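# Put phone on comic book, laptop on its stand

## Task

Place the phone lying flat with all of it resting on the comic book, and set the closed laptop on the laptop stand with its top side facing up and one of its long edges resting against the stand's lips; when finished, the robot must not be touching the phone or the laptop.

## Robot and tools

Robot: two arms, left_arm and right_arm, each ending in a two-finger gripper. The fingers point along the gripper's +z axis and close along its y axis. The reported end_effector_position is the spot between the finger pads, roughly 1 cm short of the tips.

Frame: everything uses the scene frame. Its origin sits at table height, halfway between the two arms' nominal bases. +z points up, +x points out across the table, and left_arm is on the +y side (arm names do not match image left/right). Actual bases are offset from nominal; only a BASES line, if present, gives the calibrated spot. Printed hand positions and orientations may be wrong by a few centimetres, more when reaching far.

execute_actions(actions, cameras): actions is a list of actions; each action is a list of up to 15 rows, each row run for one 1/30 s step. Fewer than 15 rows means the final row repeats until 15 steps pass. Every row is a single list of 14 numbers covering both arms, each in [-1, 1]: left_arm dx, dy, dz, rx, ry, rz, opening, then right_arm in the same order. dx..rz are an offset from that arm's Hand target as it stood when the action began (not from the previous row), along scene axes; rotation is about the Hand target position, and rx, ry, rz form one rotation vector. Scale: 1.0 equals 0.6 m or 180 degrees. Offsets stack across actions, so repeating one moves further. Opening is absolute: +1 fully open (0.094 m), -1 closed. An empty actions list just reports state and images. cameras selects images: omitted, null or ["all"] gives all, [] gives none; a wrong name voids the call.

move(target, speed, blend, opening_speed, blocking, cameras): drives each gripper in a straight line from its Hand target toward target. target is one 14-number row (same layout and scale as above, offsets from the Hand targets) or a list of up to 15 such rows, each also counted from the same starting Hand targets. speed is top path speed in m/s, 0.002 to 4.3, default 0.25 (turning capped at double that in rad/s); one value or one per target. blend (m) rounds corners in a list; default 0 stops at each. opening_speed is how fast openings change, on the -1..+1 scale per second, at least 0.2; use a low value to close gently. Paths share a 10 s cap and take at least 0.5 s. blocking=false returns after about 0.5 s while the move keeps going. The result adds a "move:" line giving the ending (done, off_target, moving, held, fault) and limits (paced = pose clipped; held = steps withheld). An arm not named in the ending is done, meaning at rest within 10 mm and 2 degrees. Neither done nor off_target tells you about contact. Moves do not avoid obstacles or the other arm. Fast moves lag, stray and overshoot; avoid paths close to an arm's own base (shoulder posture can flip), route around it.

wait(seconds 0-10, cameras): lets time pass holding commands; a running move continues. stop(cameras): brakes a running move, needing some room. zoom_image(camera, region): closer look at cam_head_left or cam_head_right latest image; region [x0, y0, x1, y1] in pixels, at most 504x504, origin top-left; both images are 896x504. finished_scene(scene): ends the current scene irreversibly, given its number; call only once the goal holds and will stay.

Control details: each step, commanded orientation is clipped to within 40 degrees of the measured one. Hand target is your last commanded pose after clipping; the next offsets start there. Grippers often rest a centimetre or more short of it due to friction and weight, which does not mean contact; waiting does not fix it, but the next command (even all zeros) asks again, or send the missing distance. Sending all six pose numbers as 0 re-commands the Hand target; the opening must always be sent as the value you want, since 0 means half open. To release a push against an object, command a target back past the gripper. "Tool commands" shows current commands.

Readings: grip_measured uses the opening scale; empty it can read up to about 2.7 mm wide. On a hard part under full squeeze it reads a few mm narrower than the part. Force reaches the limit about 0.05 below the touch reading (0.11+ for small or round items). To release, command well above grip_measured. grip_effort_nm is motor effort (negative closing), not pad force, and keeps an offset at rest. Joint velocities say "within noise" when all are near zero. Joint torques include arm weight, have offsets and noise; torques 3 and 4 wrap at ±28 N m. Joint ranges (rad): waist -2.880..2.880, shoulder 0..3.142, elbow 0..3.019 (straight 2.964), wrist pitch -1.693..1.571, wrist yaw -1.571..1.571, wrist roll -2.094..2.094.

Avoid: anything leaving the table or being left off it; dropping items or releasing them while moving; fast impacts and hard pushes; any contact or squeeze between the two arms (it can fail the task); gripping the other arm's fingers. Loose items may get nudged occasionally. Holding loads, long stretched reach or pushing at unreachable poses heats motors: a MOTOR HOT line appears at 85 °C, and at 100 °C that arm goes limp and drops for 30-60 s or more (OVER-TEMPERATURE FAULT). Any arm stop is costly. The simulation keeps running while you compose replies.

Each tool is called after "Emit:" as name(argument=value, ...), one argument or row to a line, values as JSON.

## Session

Scene 1 done.

Emit:
execute_actions(
  actions=[],
)

Emit:
zoom_image(
  camera="cam_head_left",
  region=[200, 150, 700, 500],
)

Emit:
zoom_image(
  camera="cam_head_right",
  region=[200, 150, 700, 500],
)

Scene clock: 0.00 s.
left_arm: end_effector_position=(+0.5762, +0.0326, +0.2203) grip_measured=+1.000 grip_effort_nm=n/a end_effector_quat_wxyz=(+0.373, -0.189, +0.872, +0.255) | right_arm: end_effector_position=(+0.2773, -0.6663, +0.2408) grip_measured=+1.000 grip_effort_nm=n/a end_effector_quat_wxyz=(+0.133, +0.606, +0.784, +0.005)
Joint positions: left_arm=[-0.632 1.766 1.516 -1.115 -0.923 -0.928 0.094] | right_arm=[-0.891 1.408 1.311 -1.216 -0.069 0.44 0.094]
Joint velocities: within noise
Joint torques (N m): no reading
Motor temperatures (°C): left_arm=[22 27 33 24 28 24 28] | right_arm=[26 33 34 25 29 23 26]
Heat: left arm: hottest elbow 33 °C; right arm: hottest elbow 34 °C.
Hand target: left_arm +0.5823, +0.0284, +0.2385; +0.386, -0.198, +0.868, +0.242 | right_arm +0.2820, -0.6720, +0.2484; +0.142, +0.605, +0.783, +0.003
Tool commands: left_gripper/opening=+1.0 right_gripper/opening=+1.0

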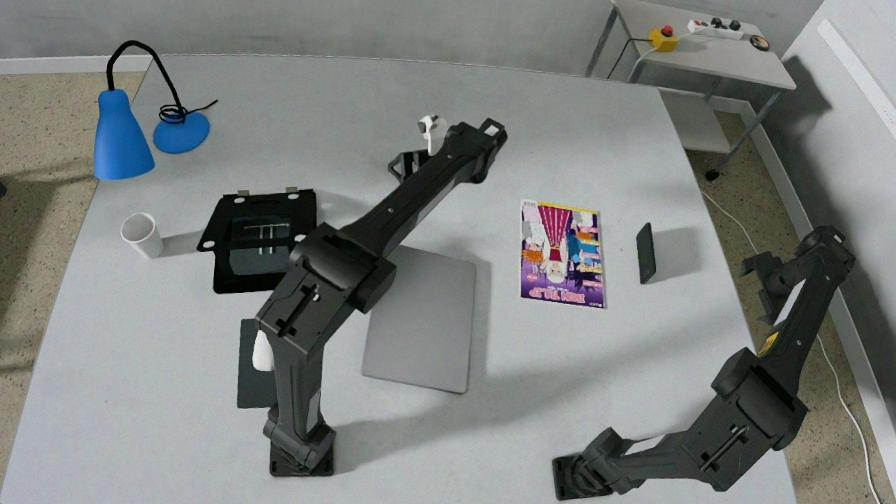

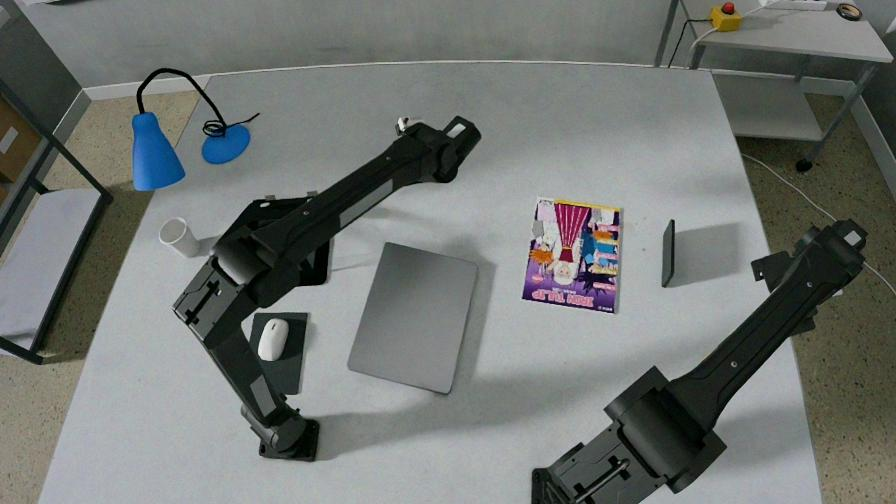

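Scaled by 1.008.

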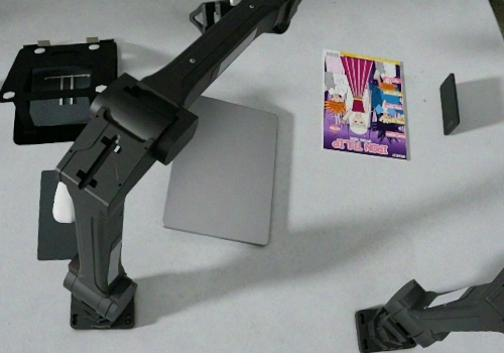

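Scaled by 1.008.

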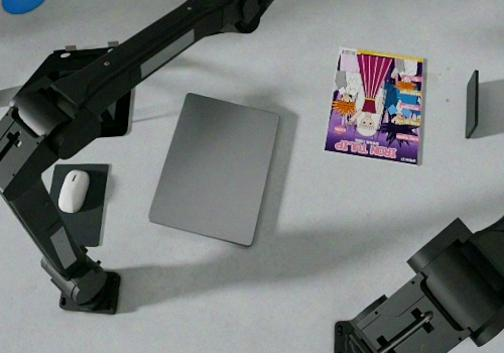

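Emit:
move(
  target=[-0.33,0.1,0.1,-0.161,0.257,-0.132,-1,0.41,0.21,0.0,0.011,0.094,0.33,1],
  speed=0.3,
)

Emit:
zoom_image(
  camera="cam_head_left",
  region=[490, 150, 740, 330],
)

Emit:
zoom_image(
  camera="cam_head_right",
  region=[490, 150, 740, 330],
)

Scene clock: 21.13 s.
left_arm: end_effector_position=(+0.3890, +0.0811, +0.2952) grip_measured=-0.981 grip_effort_nm=-1.004 end_effector_quat_wxyz=(+0.001, +0.001, +1.000, +0.001) | right_arm: end_effector_position=(+0.5133, -0.5417, +0.2467) grip_measured=+1.000 grip_effort_nm=-0.012 end_effector_quat_wxyz=(-0.005, +0.142, +0.990, +0.002)
Joint positions: left_arm=[-0.453 1.367 1.435 -1.638 -0.003 -0.422 0.001] | right_arm=[-0.41 1.909 1.98 -1.653 -0.002 -0.121 0.094]
Joint velocities: within noise
Joint torques (N m): left_arm=[-0.32 -12.75 9.47 0.12 0.07 0.07] | right_arm=[0.67 -20.25 13.07 -0.09 0.09 0.08]
Motor temperatures (°C): left_arm=[22 29 36 24 28 24 28] | right_arm=[26 35 41 25 28 23 26]
Heat: left arm: hottest elbow 36 °C; right arm: hottest elbow 41 °C.
Hand target: left_arm +0.3843, +0.0883, +0.2984; +0.001, +0.000, +1.000, +0.000 | right_arm +0.5280, -0.5460, +0.2485; +0.000, +0.136, +0.991, +0.000
Off the commanded pose: left_arm 0.009 m, 0 deg | right_arm 0.015 m, 1 deg.
move: off_target (right_arm)

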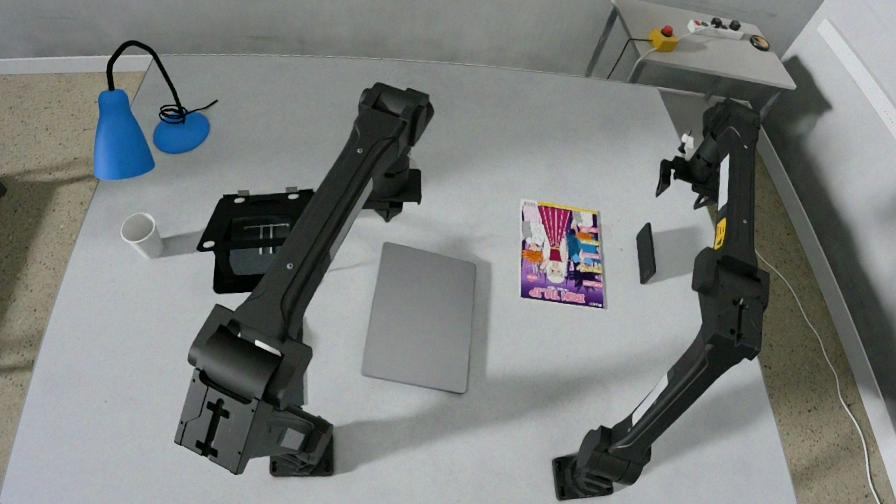

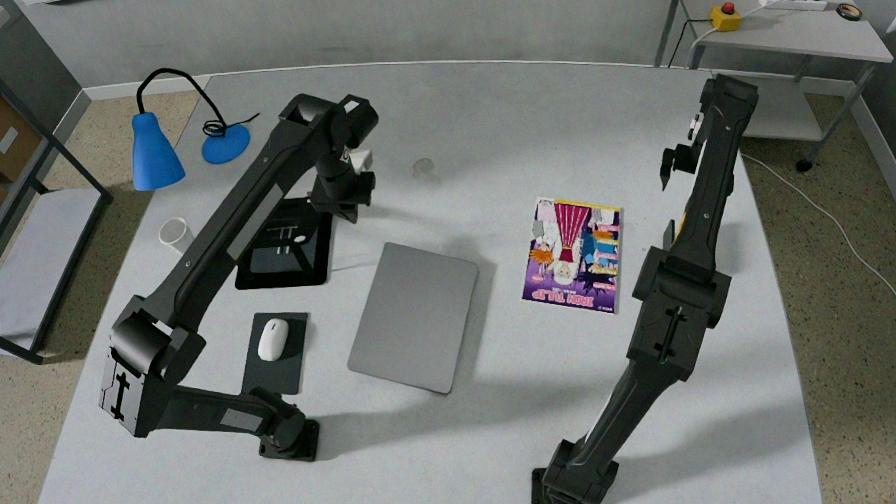

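Scaled by 2.016.

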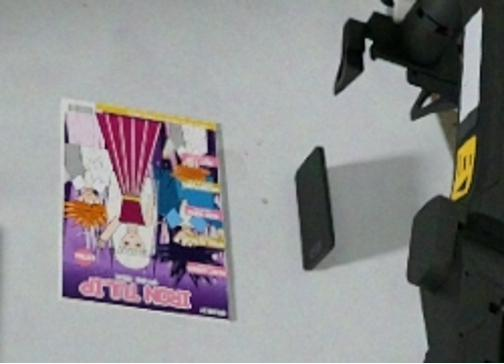

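Scaled by 2.016.

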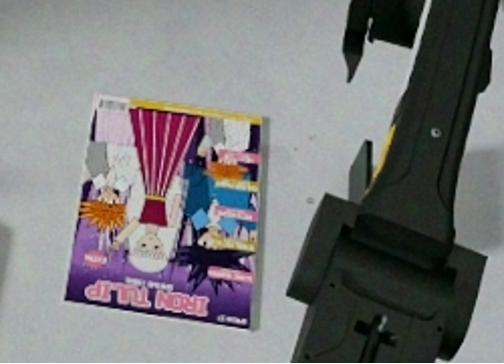

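Emit:
move(
  target=[0,0,0,0,0,0,-1,0,-0.05,-0.2,0,0,0,1],
  speed=0.25,
)

Emit:
zoom_image(
  camera="cam_head_left",
  region=[590, 150, 740, 310],
)

Emit:
zoom_image(
  camera="cam_head_right",
  region=[590, 150, 740, 310],
)

Scene clock: 26.50 s.
left_arm: end_effector_position=(+0.3890, +0.0811, +0.2952) grip_measured=-0.981 grip_effort_nm=-1.004 end_effector_quat_wxyz=(+0.001, +0.002, +1.000, +0.001) | right_arm: end_effector_position=(+0.5277, -0.5701, +0.1425) grip_measured=+1.000 grip_effort_nm=-0.012 end_effector_quat_wxyz=(+0.007, +0.136, +0.991, -0.001)
Joint positions: left_arm=[-0.453 1.367 1.435 -1.638 -0.003 -0.421 0.001] | right_arm=[-0.443 1.979 1.814 -1.393 -0.002 -0.165 0.094]
Joint velocities: within noise
Joint torques (N m): left_arm=[-0.32 -13.45 9.31 0.2 0.05 0.09] | right_arm=[-0.09 -22.12 8.68 0.55 0.08 0.12]
Motor temperatures (°C): left_arm=[22 29 36 24 28 24 28] | right_arm=[26 36 41 25 28 23 26]
Heat: left arm: hottest elbow 36 °C; right arm: hottest elbow 41 °C.
Hand target: left_arm +0.3844, +0.0883, +0.2984; +0.001, +0.000, +1.000, +0.000 | right_arm +0.5280, -0.5761, +0.1285; +0.000, +0.136, +0.991, +0.000
Off the commanded pose: left_arm 0.009 m, 0 deg | right_arm 0.015 m, 1 deg.
move: off_target (right_arm)

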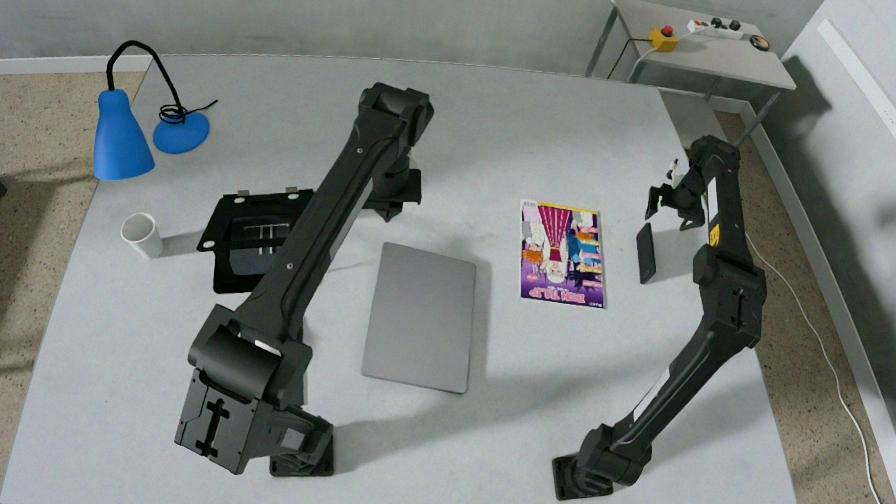

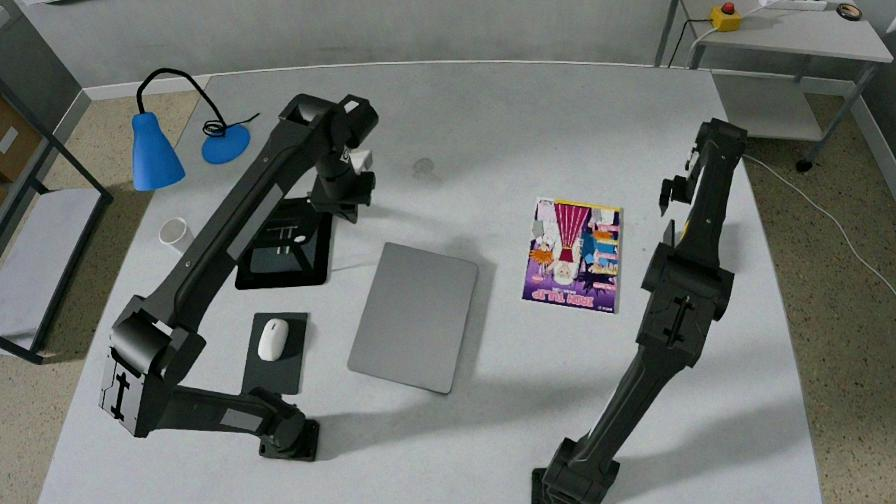

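Scaled by 3.150.

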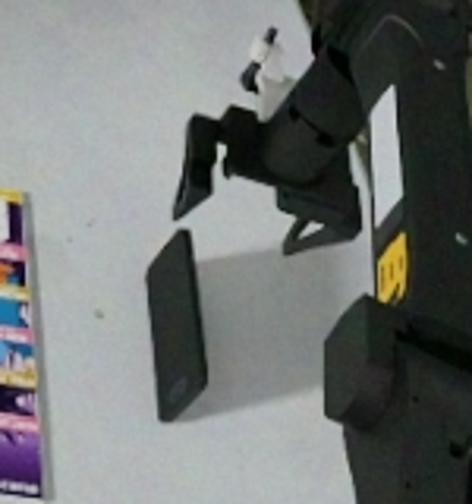

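Scaled by 3.150.

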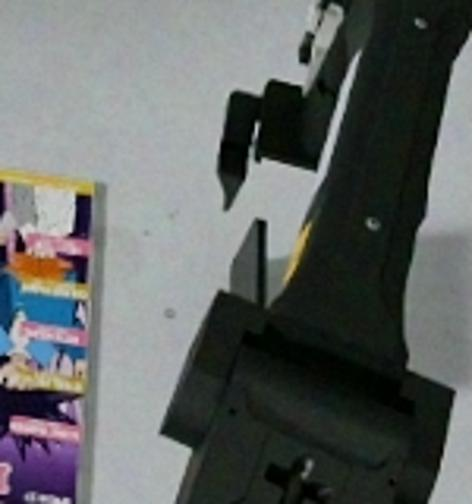

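Emit:
move(
  target=[0,0,0,0,0,0,-1,-0.05,0.005,-0.135,0,0,0,1],
  speed=0.12,
)

Emit:
zoom_image(
  camera="cam_head_left",
  region=[590, 150, 740, 310],
)

Emit:
zoom_image(
  camera="cam_head_right",
  region=[590, 150, 740, 310],
)

Scene clock: 34.53 s.
left_arm: end_effector_position=(+0.3890, +0.0811, +0.2952) grip_measured=-0.981 grip_effort_nm=-1.004 end_effector_quat_wxyz=(+0.001, +0.002, +1.000, +0.001) | right_arm: end_effector_position=(+0.5040, -0.5680, +0.0608) grip_measured=+1.000 grip_effort_nm=-0.012 end_effector_quat_wxyz=(+0.008, +0.134, +0.991, -0.002)
Joint positions: left_arm=[-0.453 1.367 1.435 -1.638 -0.003 -0.421 0.001] | right_arm=[-0.457 1.979 1.592 -1.166 -0.002 -0.183 0.094]
Joint velocities: within noise
Joint torques (N m): left_arm=[-0.09 -13.27 9.1 -0.02 0.04 0.09] | right_arm=[-0.38 -22.42 7.16 0.58 0.08 0.07]
Motor temperatures (°C): left_arm=[22 28 36 24 28 24 28] | right_arm=[26 37 41 25 28 23 26]
Heat: left arm: hottest elbow 36 °C; right arm: hottest elbow 41 °C.
Hand target: left_arm +0.3844, +0.0883, +0.2984; +0.001, +0.000, +1.000, +0.000 | right_arm +0.4981, -0.5730, +0.0475; +0.000, +0.136, +0.991, +0.000
Off the commanded pose: left_arm 0.009 m, 0 deg | right_arm 0.015 m, 1 deg.
move: off_target (right_arm)

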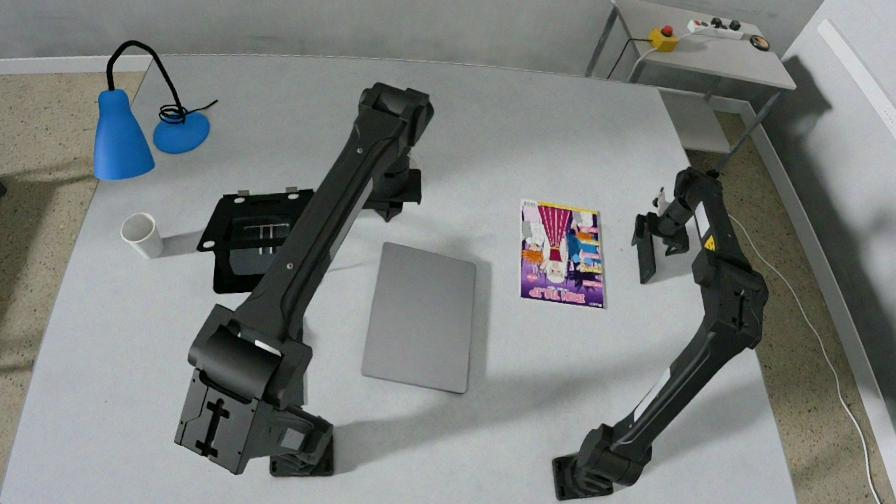

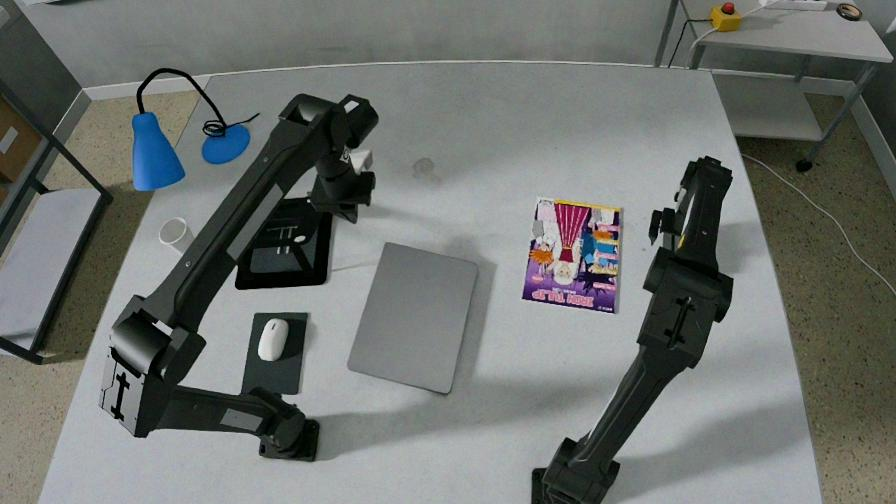

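Scaled by 3.150.

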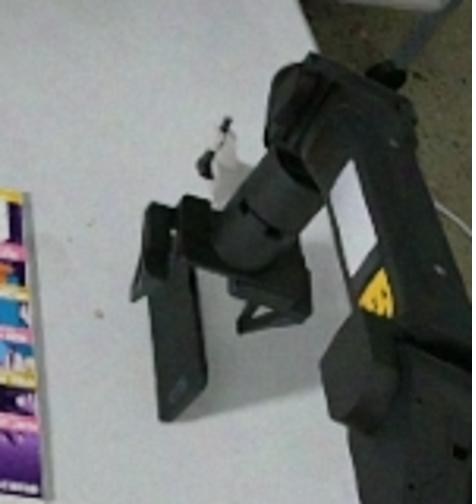

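Scaled by 3.150.

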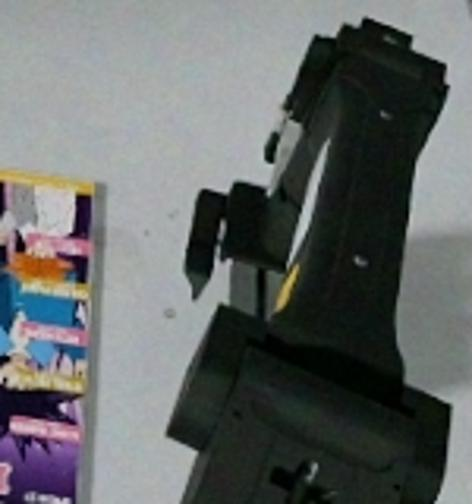

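Emit:
move(
  target=[0,0,0,0,0,0,-1,-0.017,0.0,-0.005,0,0,0,1],
  speed=0.1,
  cameras=[],
)

Emit:
move(
  target=[0,0,0,0,0,0,-1,0,0,0,0,0,0,-0.9],
  opening_speed=0.5,
)

Emit:
zoom_image(
  camera="cam_head_left",
  region=[590, 150, 740, 310],
)

Scene clock: 39.90 s.
left_arm: end_effector_position=(+0.3890, +0.0811, +0.2952) grip_measured=-0.981 grip_effort_nm=-1.004 end_effector_quat_wxyz=(+0.001, +0.002, +1.000, +0.001) | right_arm: end_effector_position=(+0.4934, -0.5678, +0.0479) grip_measured=+1.000 grip_effort_nm=-0.012 end_effector_quat_wxyz=(+0.000, +0.134, +0.991, +0.001)
Joint positions: left_arm=[-0.453 1.367 1.435 -1.638 -0.003 -0.421 0.001] | right_arm=[-0.465 1.979 1.555 -1.146 -0.002 -0.191 0.094]
Joint velocities: within noise
Joint torques (N m): left_arm=[-0.85 -12.98 9.25 -0.06 0.07 0.09] | right_arm=[-0.26 -23.53 6.99 0.53 0.08 0.12]
Motor temperatures (°C): left_arm=[22 28 36 24 28 24 28] | right_arm=[26 38 41 25 28 23 26]
Heat: left arm: hottest elbow 36 °C; right arm: hottest elbow 41 °C.
Hand target: left_arm +0.3844, +0.0883, +0.2984; +0.001, +0.000, +1.000, +0.000 | right_arm +0.4878, -0.5730, +0.0445; +0.000, +0.136, +0.991, +0.000
Off the commanded pose: left_arm 0.009 m, 0 deg | right_arm 0.008 m, 0 deg.
move: done
No camera images: "cameras" was empty.

Scene clock: 43.90 s.
left_arm: end_effector_position=(+0.3890, +0.0811, +0.2952) grip_measured=-0.981 grip_effort_nm=-1.004 end_effector_quat_wxyz=(+0.001, +0.002, +1.000, +0.001) | right_arm: end_effector_position=(+0.4936, -0.5678, +0.0479) grip_measured=-0.843 grip_effort_nm=-0.974 end_effector_quat_wxyz=(+0.001, +0.133, +0.991, +0.001)
Joint positions: left_arm=[-0.453 1.367 1.435 -1.638 -0.003 -0.421 0.001] | right_arm=[-0.465 1.979 1.555 -1.146 -0.002 -0.192 0.007]
Joint velocities: within noise
Joint torques (N m): left_arm=[-0.5 -13.74 9.58 -0.1 0.05 0.11] | right_arm=[-0.38 -23.47 6.94 0.49 0.09 0.1]
Motor temperatures (°C): left_arm=[22 28 36 24 28 24 29] | right_arm=[26 38 41 25 28 23 26]
Heat: left arm: hottest elbow 36 °C; right arm: hottest elbow 41 °C.
Hand target: left_arm +0.3844, +0.0883, +0.2984; +0.001, +0.000, +1.000, +0.000 | right_arm +0.4878, -0.5729, +0.0445; +0.000, +0.136, +0.991, +0.000
Off the commanded pose: left_arm 0.009 m, 0 deg | right_arm 0.008 m, 0 deg.
move: done

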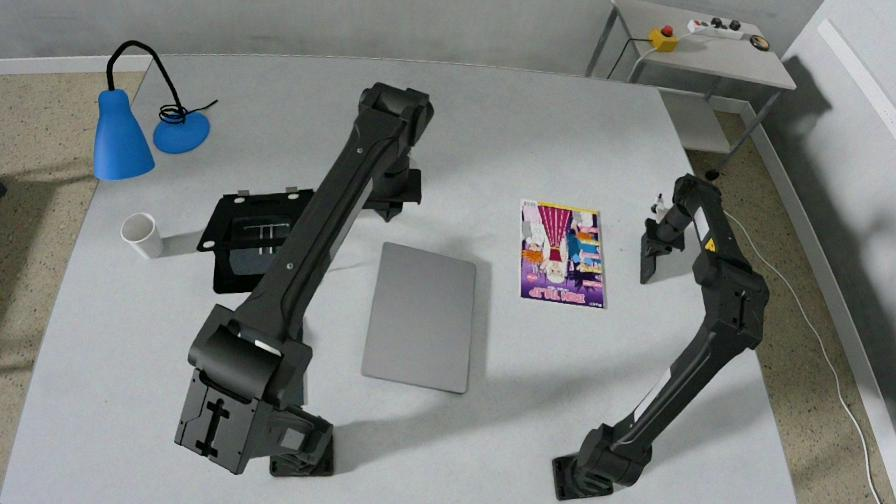

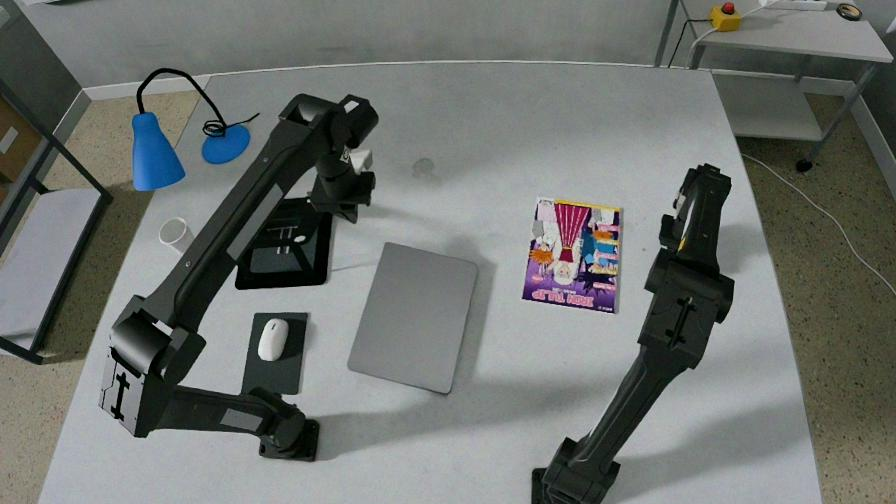

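Scaled by 3.150.

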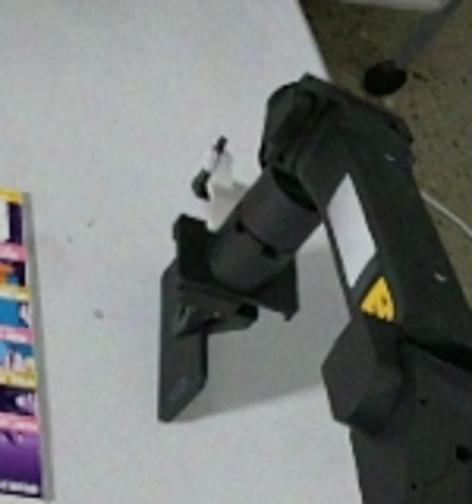

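Emit:
move(
  target=[
    [0,0,0,0,0,0,-1,0,0,0.18,0,0,0,-0.95],
    [0,0,0,0,0,0,-1,0.02,0.33,0.18,0.278,-0.078,0,-0.95],
  ],
  speed=0.2,
)

Emit:
zoom_image(
  camera="cam_head_left",
  region=[490, 150, 680, 330],
)

Emit:
zoom_image(
  camera="cam_head_right",
  region=[490, 150, 680, 330],
)

Scene clock: 55.27 s.
left_arm: end_effector_position=(+0.3890, +0.0811, +0.2952) grip_measured=-0.981 grip_effort_nm=-1.004 end_effector_quat_wxyz=(+0.001, +0.002, +1.000, +0.001) | right_arm: end_effector_position=(+0.5005, -0.3813, +0.1400) grip_measured=-0.846 grip_effort_nm=-1.033 end_effector_quat_wxyz=(+0.050, +0.128, +0.891, +0.434)
Joint positions: left_arm=[-0.453 1.367 1.435 -1.638 -0.003 -0.421 0.001] | right_arm=[-0.393 1.866 1.452 -1.319 -0.893 -0.179 0.007]
Joint velocities: within noise
Joint torques (N m): left_arm=[-0.15 -13.33 9.32 -0.13 0.04 0.15] | right_arm=[1.08 -23.59 7.15 0.03 -0.73 0.18]
Motor temperatures (°C): left_arm=[22 28 36 24 28 24 29] | right_arm=[26 40 40 25 27 23 27]
Heat: left arm: hottest elbow 36 °C; right arm: hottest shoulder 40 °C.
Hand target: left_arm +0.3844, +0.0883, +0.2984; +0.001, +0.000, +1.000, +0.000 | right_arm +0.4999, -0.3749, +0.1525; +0.060, +0.122, +0.891, +0.434
Off the commanded pose: left_arm 0.009 m, 0 deg | right_arm 0.014 m, 1 deg.
move: off_target (right_arm)

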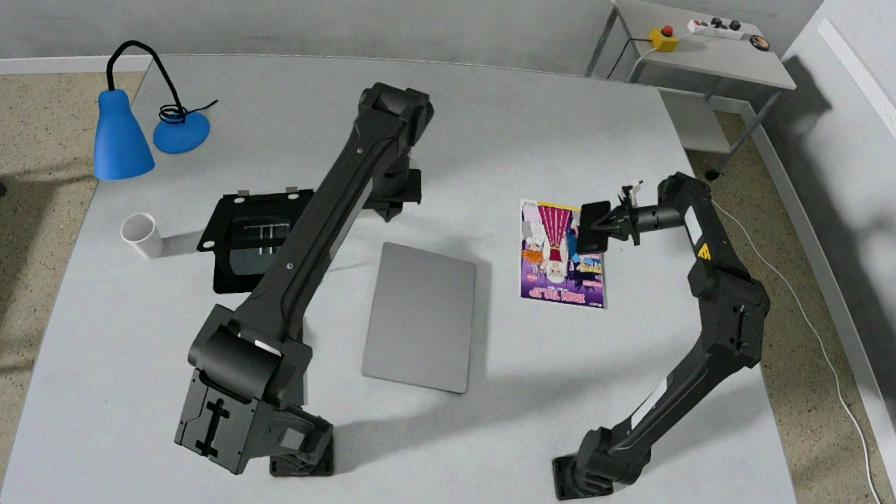

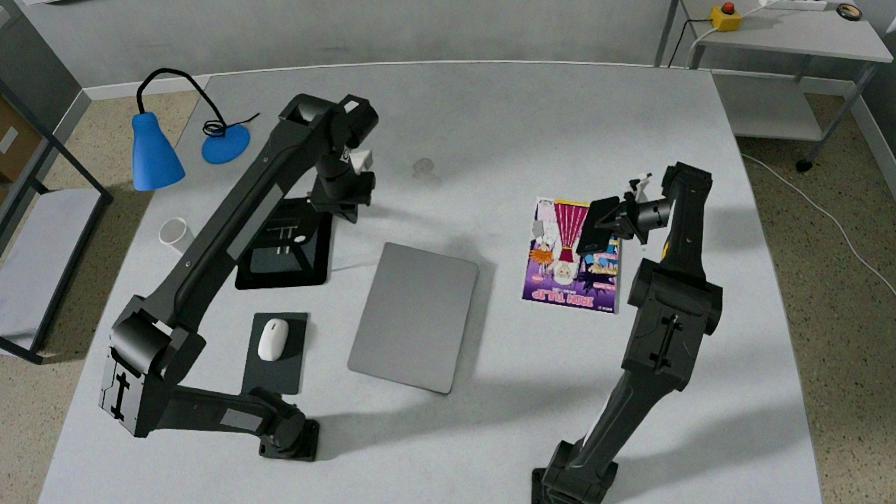

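Scaled by 2.653.

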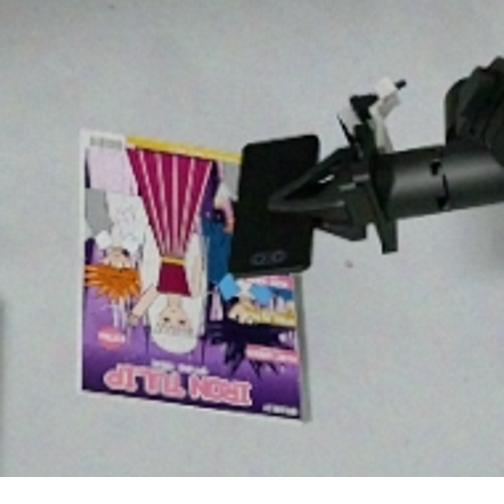

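Scaled by 2.653.

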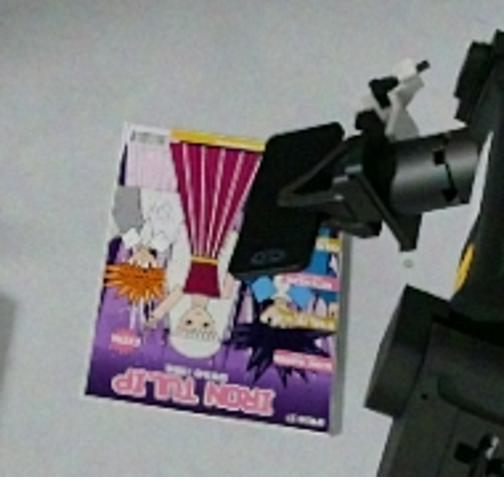

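Emit:
move(
  target=[0,0,0,0,0,0,-1,0.02,0.06,-0.155,0,0,0,-0.95],
  speed=0.12,
)

Emit:
zoom_image(
  camera="cam_head_left",
  region=[490, 150, 680, 330],
)

Emit:
zoom_image(
  camera="cam_head_right",
  region=[490, 150, 680, 330],
)

Scene clock: 60.47 s.
left_arm: end_effector_position=(+0.3890, +0.0811, +0.2952) grip_measured=-0.981 grip_effort_nm=-1.004 end_effector_quat_wxyz=(+0.001, +0.002, +1.000, +0.001) | right_arm: end_effector_position=(+0.5116, -0.3457, +0.0674) grip_measured=-0.846 grip_effort_nm=-1.038 end_effector_quat_wxyz=(+0.067, +0.121, +0.892, +0.430)
Joint positions: left_arm=[-0.453 1.367 1.435 -1.638 -0.003 -0.421 0.001] | right_arm=[-0.323 1.92 1.322 -1.007 -0.899 -0.063 0.007]
Joint velocities: within noise
Joint torques (N m): left_arm=[-0.32 -12.86 9.22 -0.05 0.03 0.11] | right_arm=[1.14 -20.42 6.98 0.5 -0.74 0.21]
Motor temperatures (°C): left_arm=[22 28 37 24 28 24 29] | right_arm=[26 39 40 25 28 23 27]
Heat: left arm: hottest elbow 37 °C; right arm: hottest elbow 40 °C.
Hand target: left_arm +0.3844, +0.0883, +0.2984; +0.001, +0.000, +1.000, +0.000 | right_arm +0.5118, -0.3389, +0.0594; +0.060, +0.122, +0.891, +0.434
Off the commanded pose: left_arm 0.009 m, 0 deg | right_arm 0.010 m, 1 deg.
move: done

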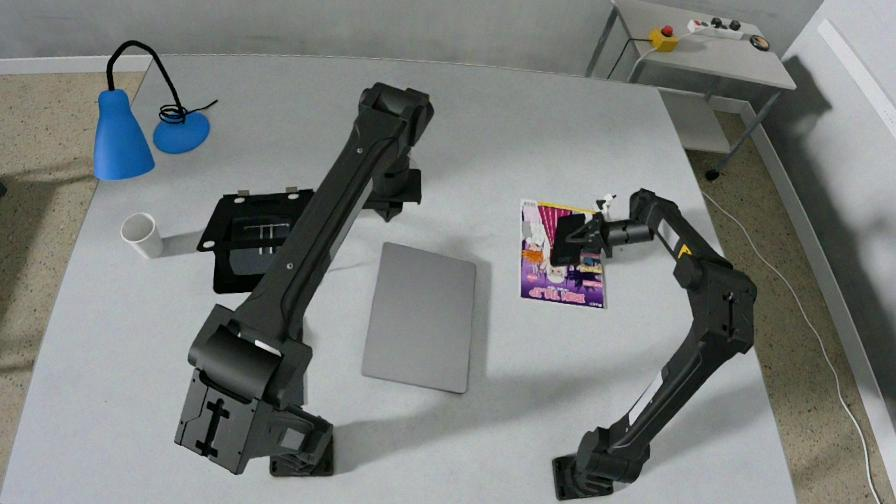

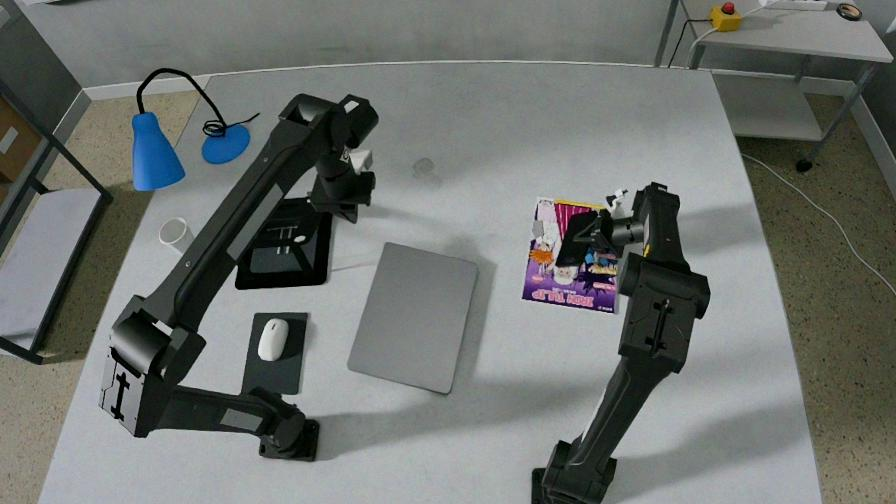

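Scaled by 2.653.

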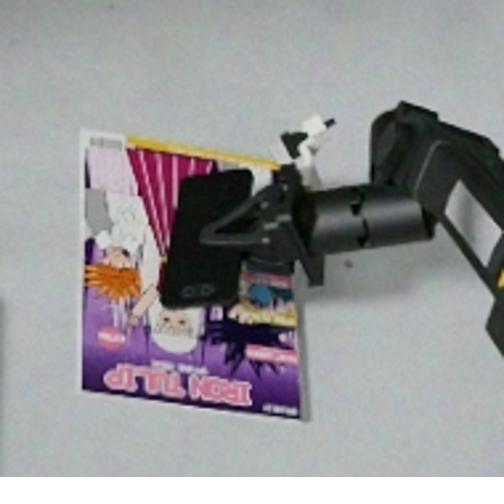

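Scaled by 2.653.

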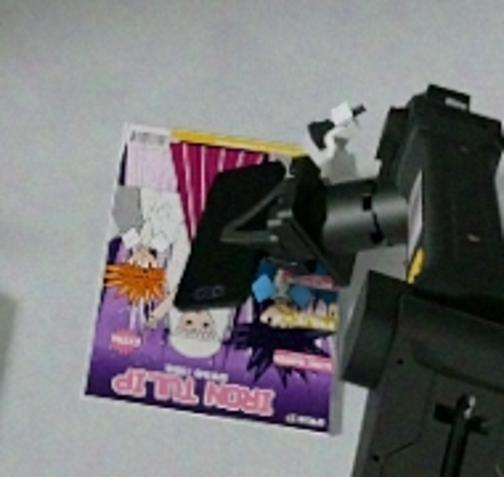

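Emit:
move(
  target=[0,0,0,0,0,0,-1,0.0,0.0,-0.055,0,0,0,-0.95],
  speed=0.05,
)

Emit:
zoom_image(
  camera="cam_head_left",
  region=[490, 150, 680, 330],
)

Scene clock: 63.97 s.
left_arm: end_effector_position=(+0.3890, +0.0811, +0.2952) grip_measured=-0.981 grip_effort_nm=-1.004 end_effector_quat_wxyz=(+0.001, +0.002, +1.000, +0.001) | right_arm: end_effector_position=(+0.5136, -0.3459, +0.0403) grip_measured=-0.846 grip_effort_nm=-1.038 end_effector_quat_wxyz=(+0.071, +0.120, +0.892, +0.431)
Joint positions: left_arm=[-0.453 1.367 1.435 -1.638 -0.003 -0.421 0.001] | right_arm=[-0.323 1.963 1.304 -0.937 -0.904 -0.061 0.007]
Joint velocities: within noise
Joint torques (N m): left_arm=[-1.08 -13.33 9.21 -0.23 0.11 0.14] | right_arm=[1.14 -19.55 6.35 0.59 -0.56 0.2]
Motor temperatures (°C): left_arm=[22 28 37 24 28 24 29] | right_arm=[26 39 40 25 28 23 27]
Heat: left arm: hottest elbow 37 °C; right arm: hottest elbow 40 °C.
Hand target: left_arm +0.3844, +0.0883, +0.2984; +0.001, +0.000, +1.000, +0.000 | right_arm +0.5118, -0.3390, +0.0265; +0.060, +0.122, +0.891, +0.434
Off the commanded pose: left_arm 0.009 m, 0 deg | right_arm 0.016 m, 1 deg.
move: off_target (right_arm)

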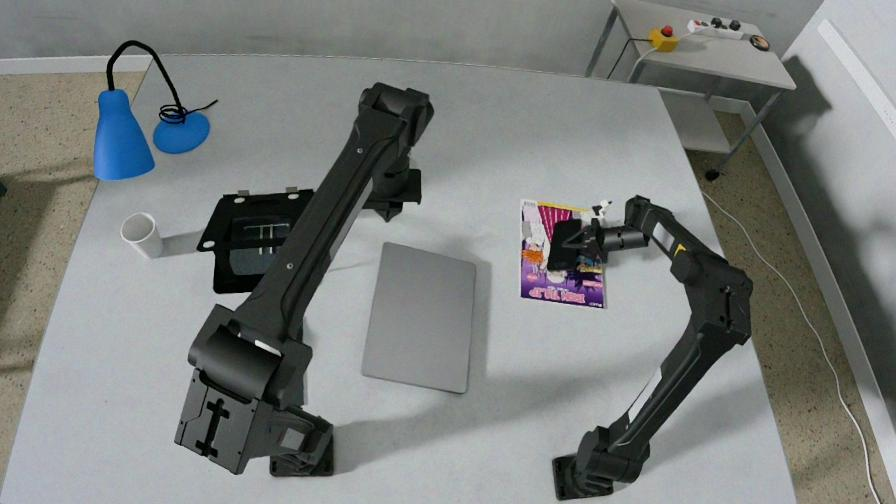

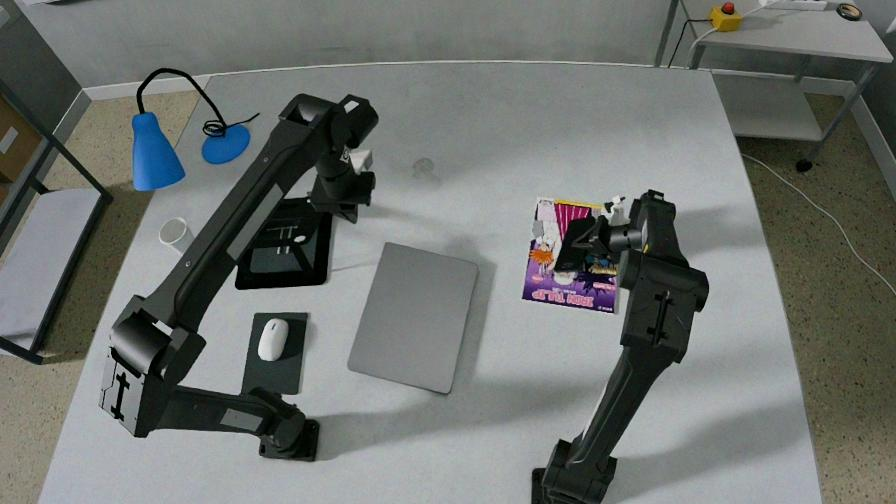

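Scaled by 2.653.

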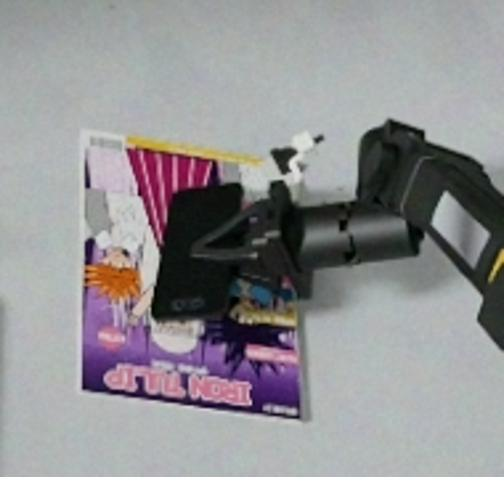

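Emit:
move(
  target=[0,0,0,0,0,0,-1,0.0,0.0,-0.01,0,0,0,-0.95],
  speed=0.05,
  cameras=[],
)

Emit:
move(
  target=[0,0,0,0,0,0,-1,0,0,0,0,0,0,-0.25],
  opening_speed=0.2,
)

Emit:
zoom_image(
  camera="cam_head_left",
  region=[490, 150, 680, 330],
)

Scene clock: 67.77 s.
left_arm: end_effector_position=(+0.3890, +0.0811, +0.2952) grip_measured=-0.981 grip_effort_nm=-1.009 end_effector_quat_wxyz=(+0.001, +0.002, +1.000, +0.001) | right_arm: end_effector_position=(+0.5154, -0.3464, +0.0404) grip_measured=-0.846 grip_effort_nm=-1.038 end_effector_quat_wxyz=(+0.075, +0.120, +0.891, +0.431)
Joint positions: left_arm=[-0.453 1.367 1.435 -1.638 -0.003 -0.421 0.001] | right_arm=[-0.323 1.963 1.304 -0.927 -0.904 -0.057 0.007]
Joint velocities: within noise
Joint torques (N m): left_arm=[-0.62 -13.68 9.28 0.09 0.04 0.1] | right_arm=[1.2 -18.78 6.08 0.72 -0.54 0.09]
Motor temperatures (°C): left_arm=[22 28 37 24 28 24 29] | right_arm=[26 39 40 25 28 23 27]
Heat: left arm: hottest elbow 37 °C; right arm: hottest elbow 40 °C.
Hand target: left_arm +0.3844, +0.0883, +0.2984; +0.001, +0.000, +1.000, +0.000 | right_arm +0.5118, -0.3390, +0.0205; +0.060, +0.122, +0.891, +0.434
Off the commanded pose: left_arm 0.009 m, 0 deg | right_arm 0.022 m, 2 deg.
move: off_target (right_arm)
No camera images: "cameras" was empty.

Scene clock: 71.53 s.
left_arm: end_effector_position=(+0.3890, +0.0811, +0.2952) grip_measured=-0.981 grip_effort_nm=-1.004 end_effector_quat_wxyz=(+0.001, +0.002, +1.000, +0.001) | right_arm: end_effector_position=(+0.5159, -0.3465, +0.0384) grip_measured=-0.252 grip_effort_nm=0.061 end_effector_quat_wxyz=(+0.075, +0.120, +0.891, +0.430)
Joint positions: left_arm=[-0.453 1.367 1.435 -1.638 -0.003 -0.421 0.001] | right_arm=[-0.323 1.967 1.304 -0.922 -0.904 -0.057 0.035]
Joint velocities: within noise
Joint torques (N m): left_arm=[-0.21 -13.22 9.46 0.12 0.05 0.1] | right_arm=[1.14 -19.08 6.12 0.5 -0.55 0.11]
Motor temperatures (°C): left_arm=[22 28 37 24 28 24 29] | right_arm=[26 38 40 25 28 23 27]
Heat: left arm: hottest elbow 37 °C; right arm: hottest elbow 40 °C.
Hand target: left_arm +0.3844, +0.0883, +0.2984; +0.001, +0.000, +1.000, +0.000 | right_arm +0.5118, -0.3390, +0.0204; +0.060, +0.122, +0.891, +0.434
Off the commanded pose: left_arm 0.009 m, 0 deg | right_arm 0.020 m, 2 deg.
move: off_target (right_arm)

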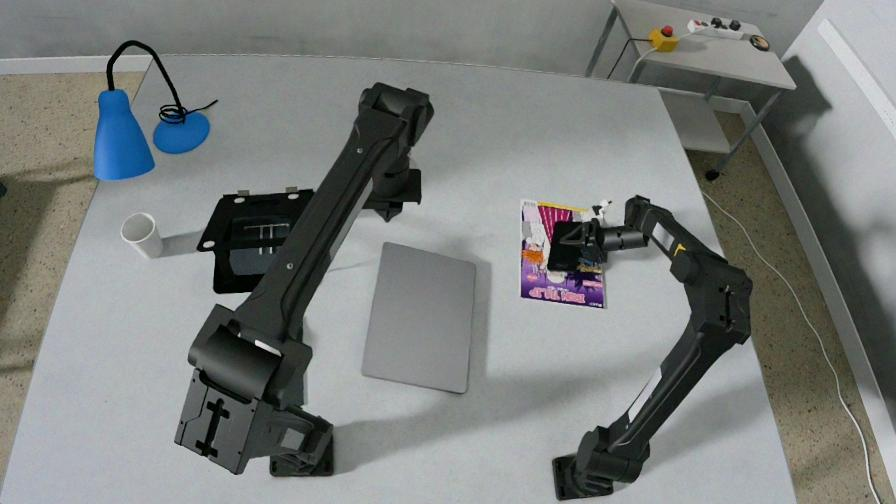

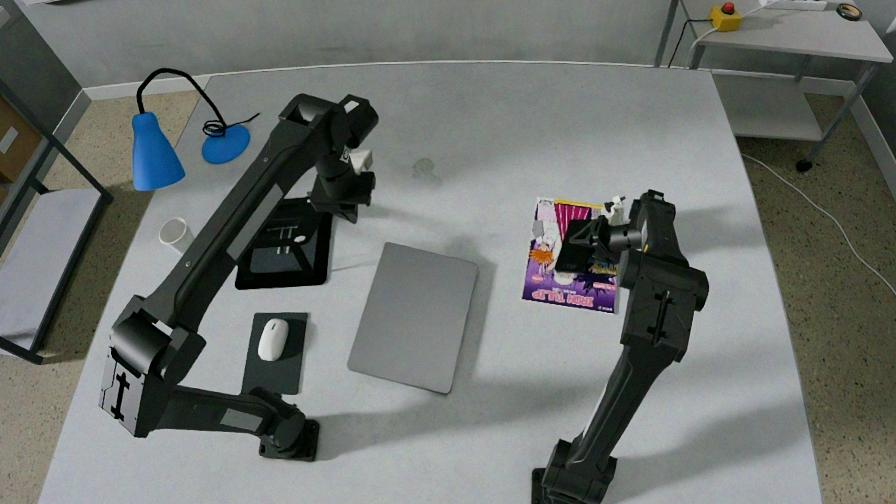

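Scaled by 2.653.

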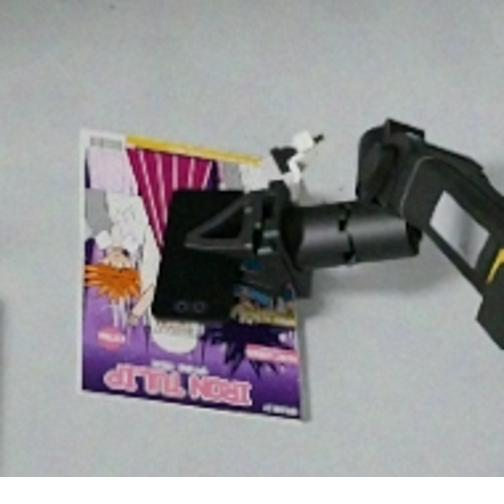

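Emit:
move(
  target=[
    [0,0,0,0,0,0,-1,0,0,0.03,0,0,0,-0.25],
    [0,0,0,0,0,0,-1,-0.055,-0.2,0.03,0,0,0,-0.25],
  ],
  speed=0.1,
)

Emit:
zoom_image(
  camera="cam_head_left",
  region=[490, 150, 680, 330],
)

Scene clock: 75.97 s.
left_arm: end_effector_position=(+0.3890, +0.0811, +0.2952) grip_measured=-0.981 grip_effort_nm=-1.009 end_effector_quat_wxyz=(+0.001, +0.002, +1.000, +0.001) | right_arm: end_effector_position=(+0.4674, -0.4486, +0.0438) grip_measured=-0.251 grip_effort_nm=0.061 end_effector_quat_wxyz=(+0.058, +0.123, +0.890, +0.435)
Joint positions: left_arm=[-0.453 1.367 1.435 -1.638 -0.003 -0.421 0.001] | right_arm=[-0.535 2.017 1.393 -1.264 -0.867 -0.403 0.035]
Joint velocities: within noise
Joint torques (N m): left_arm=[-0.26 -12.98 9.42 -0.05 0.04 0.1] | right_arm=[0.03 -18.9 10.06 -0.66 -0.38 0.05]
Motor temperatures (°C): left_arm=[22 28 37 24 28 24 29] | right_arm=[26 38 40 25 28 23 27]
Heat: left arm: hottest elbow 37 °C; right arm: hottest elbow 40 °C.
Hand target: left_arm +0.3844, +0.0883, +0.2984; +0.001, +0.000, +1.000, +0.000 | right_arm +0.4788, -0.4590, +0.0384; +0.060, +0.122, +0.891, +0.434
Off the commanded pose: left_arm 0.009 m, 0 deg | right_arm 0.016 m, 0 deg.
move: off_target (right_arm)

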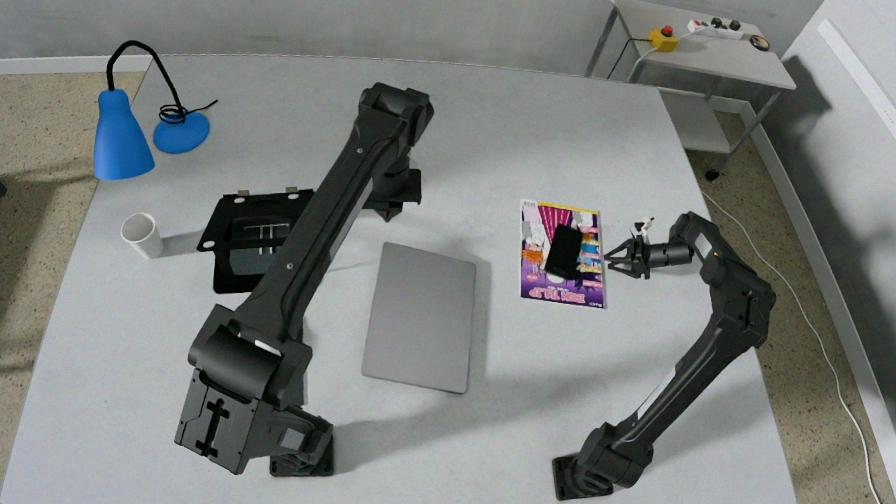

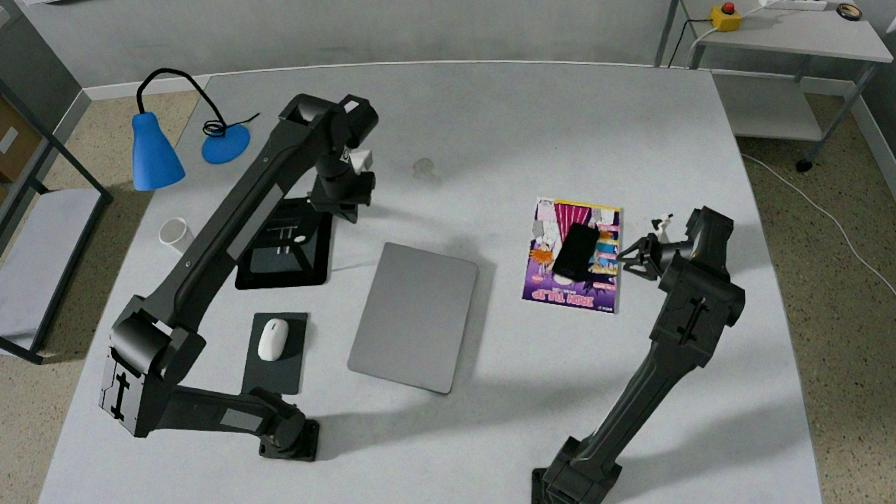

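Scaled by 2.653.

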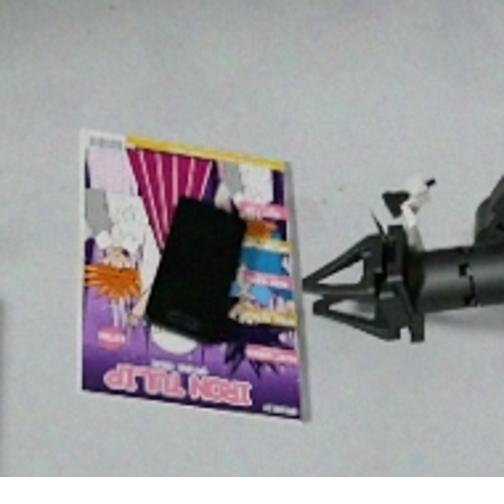

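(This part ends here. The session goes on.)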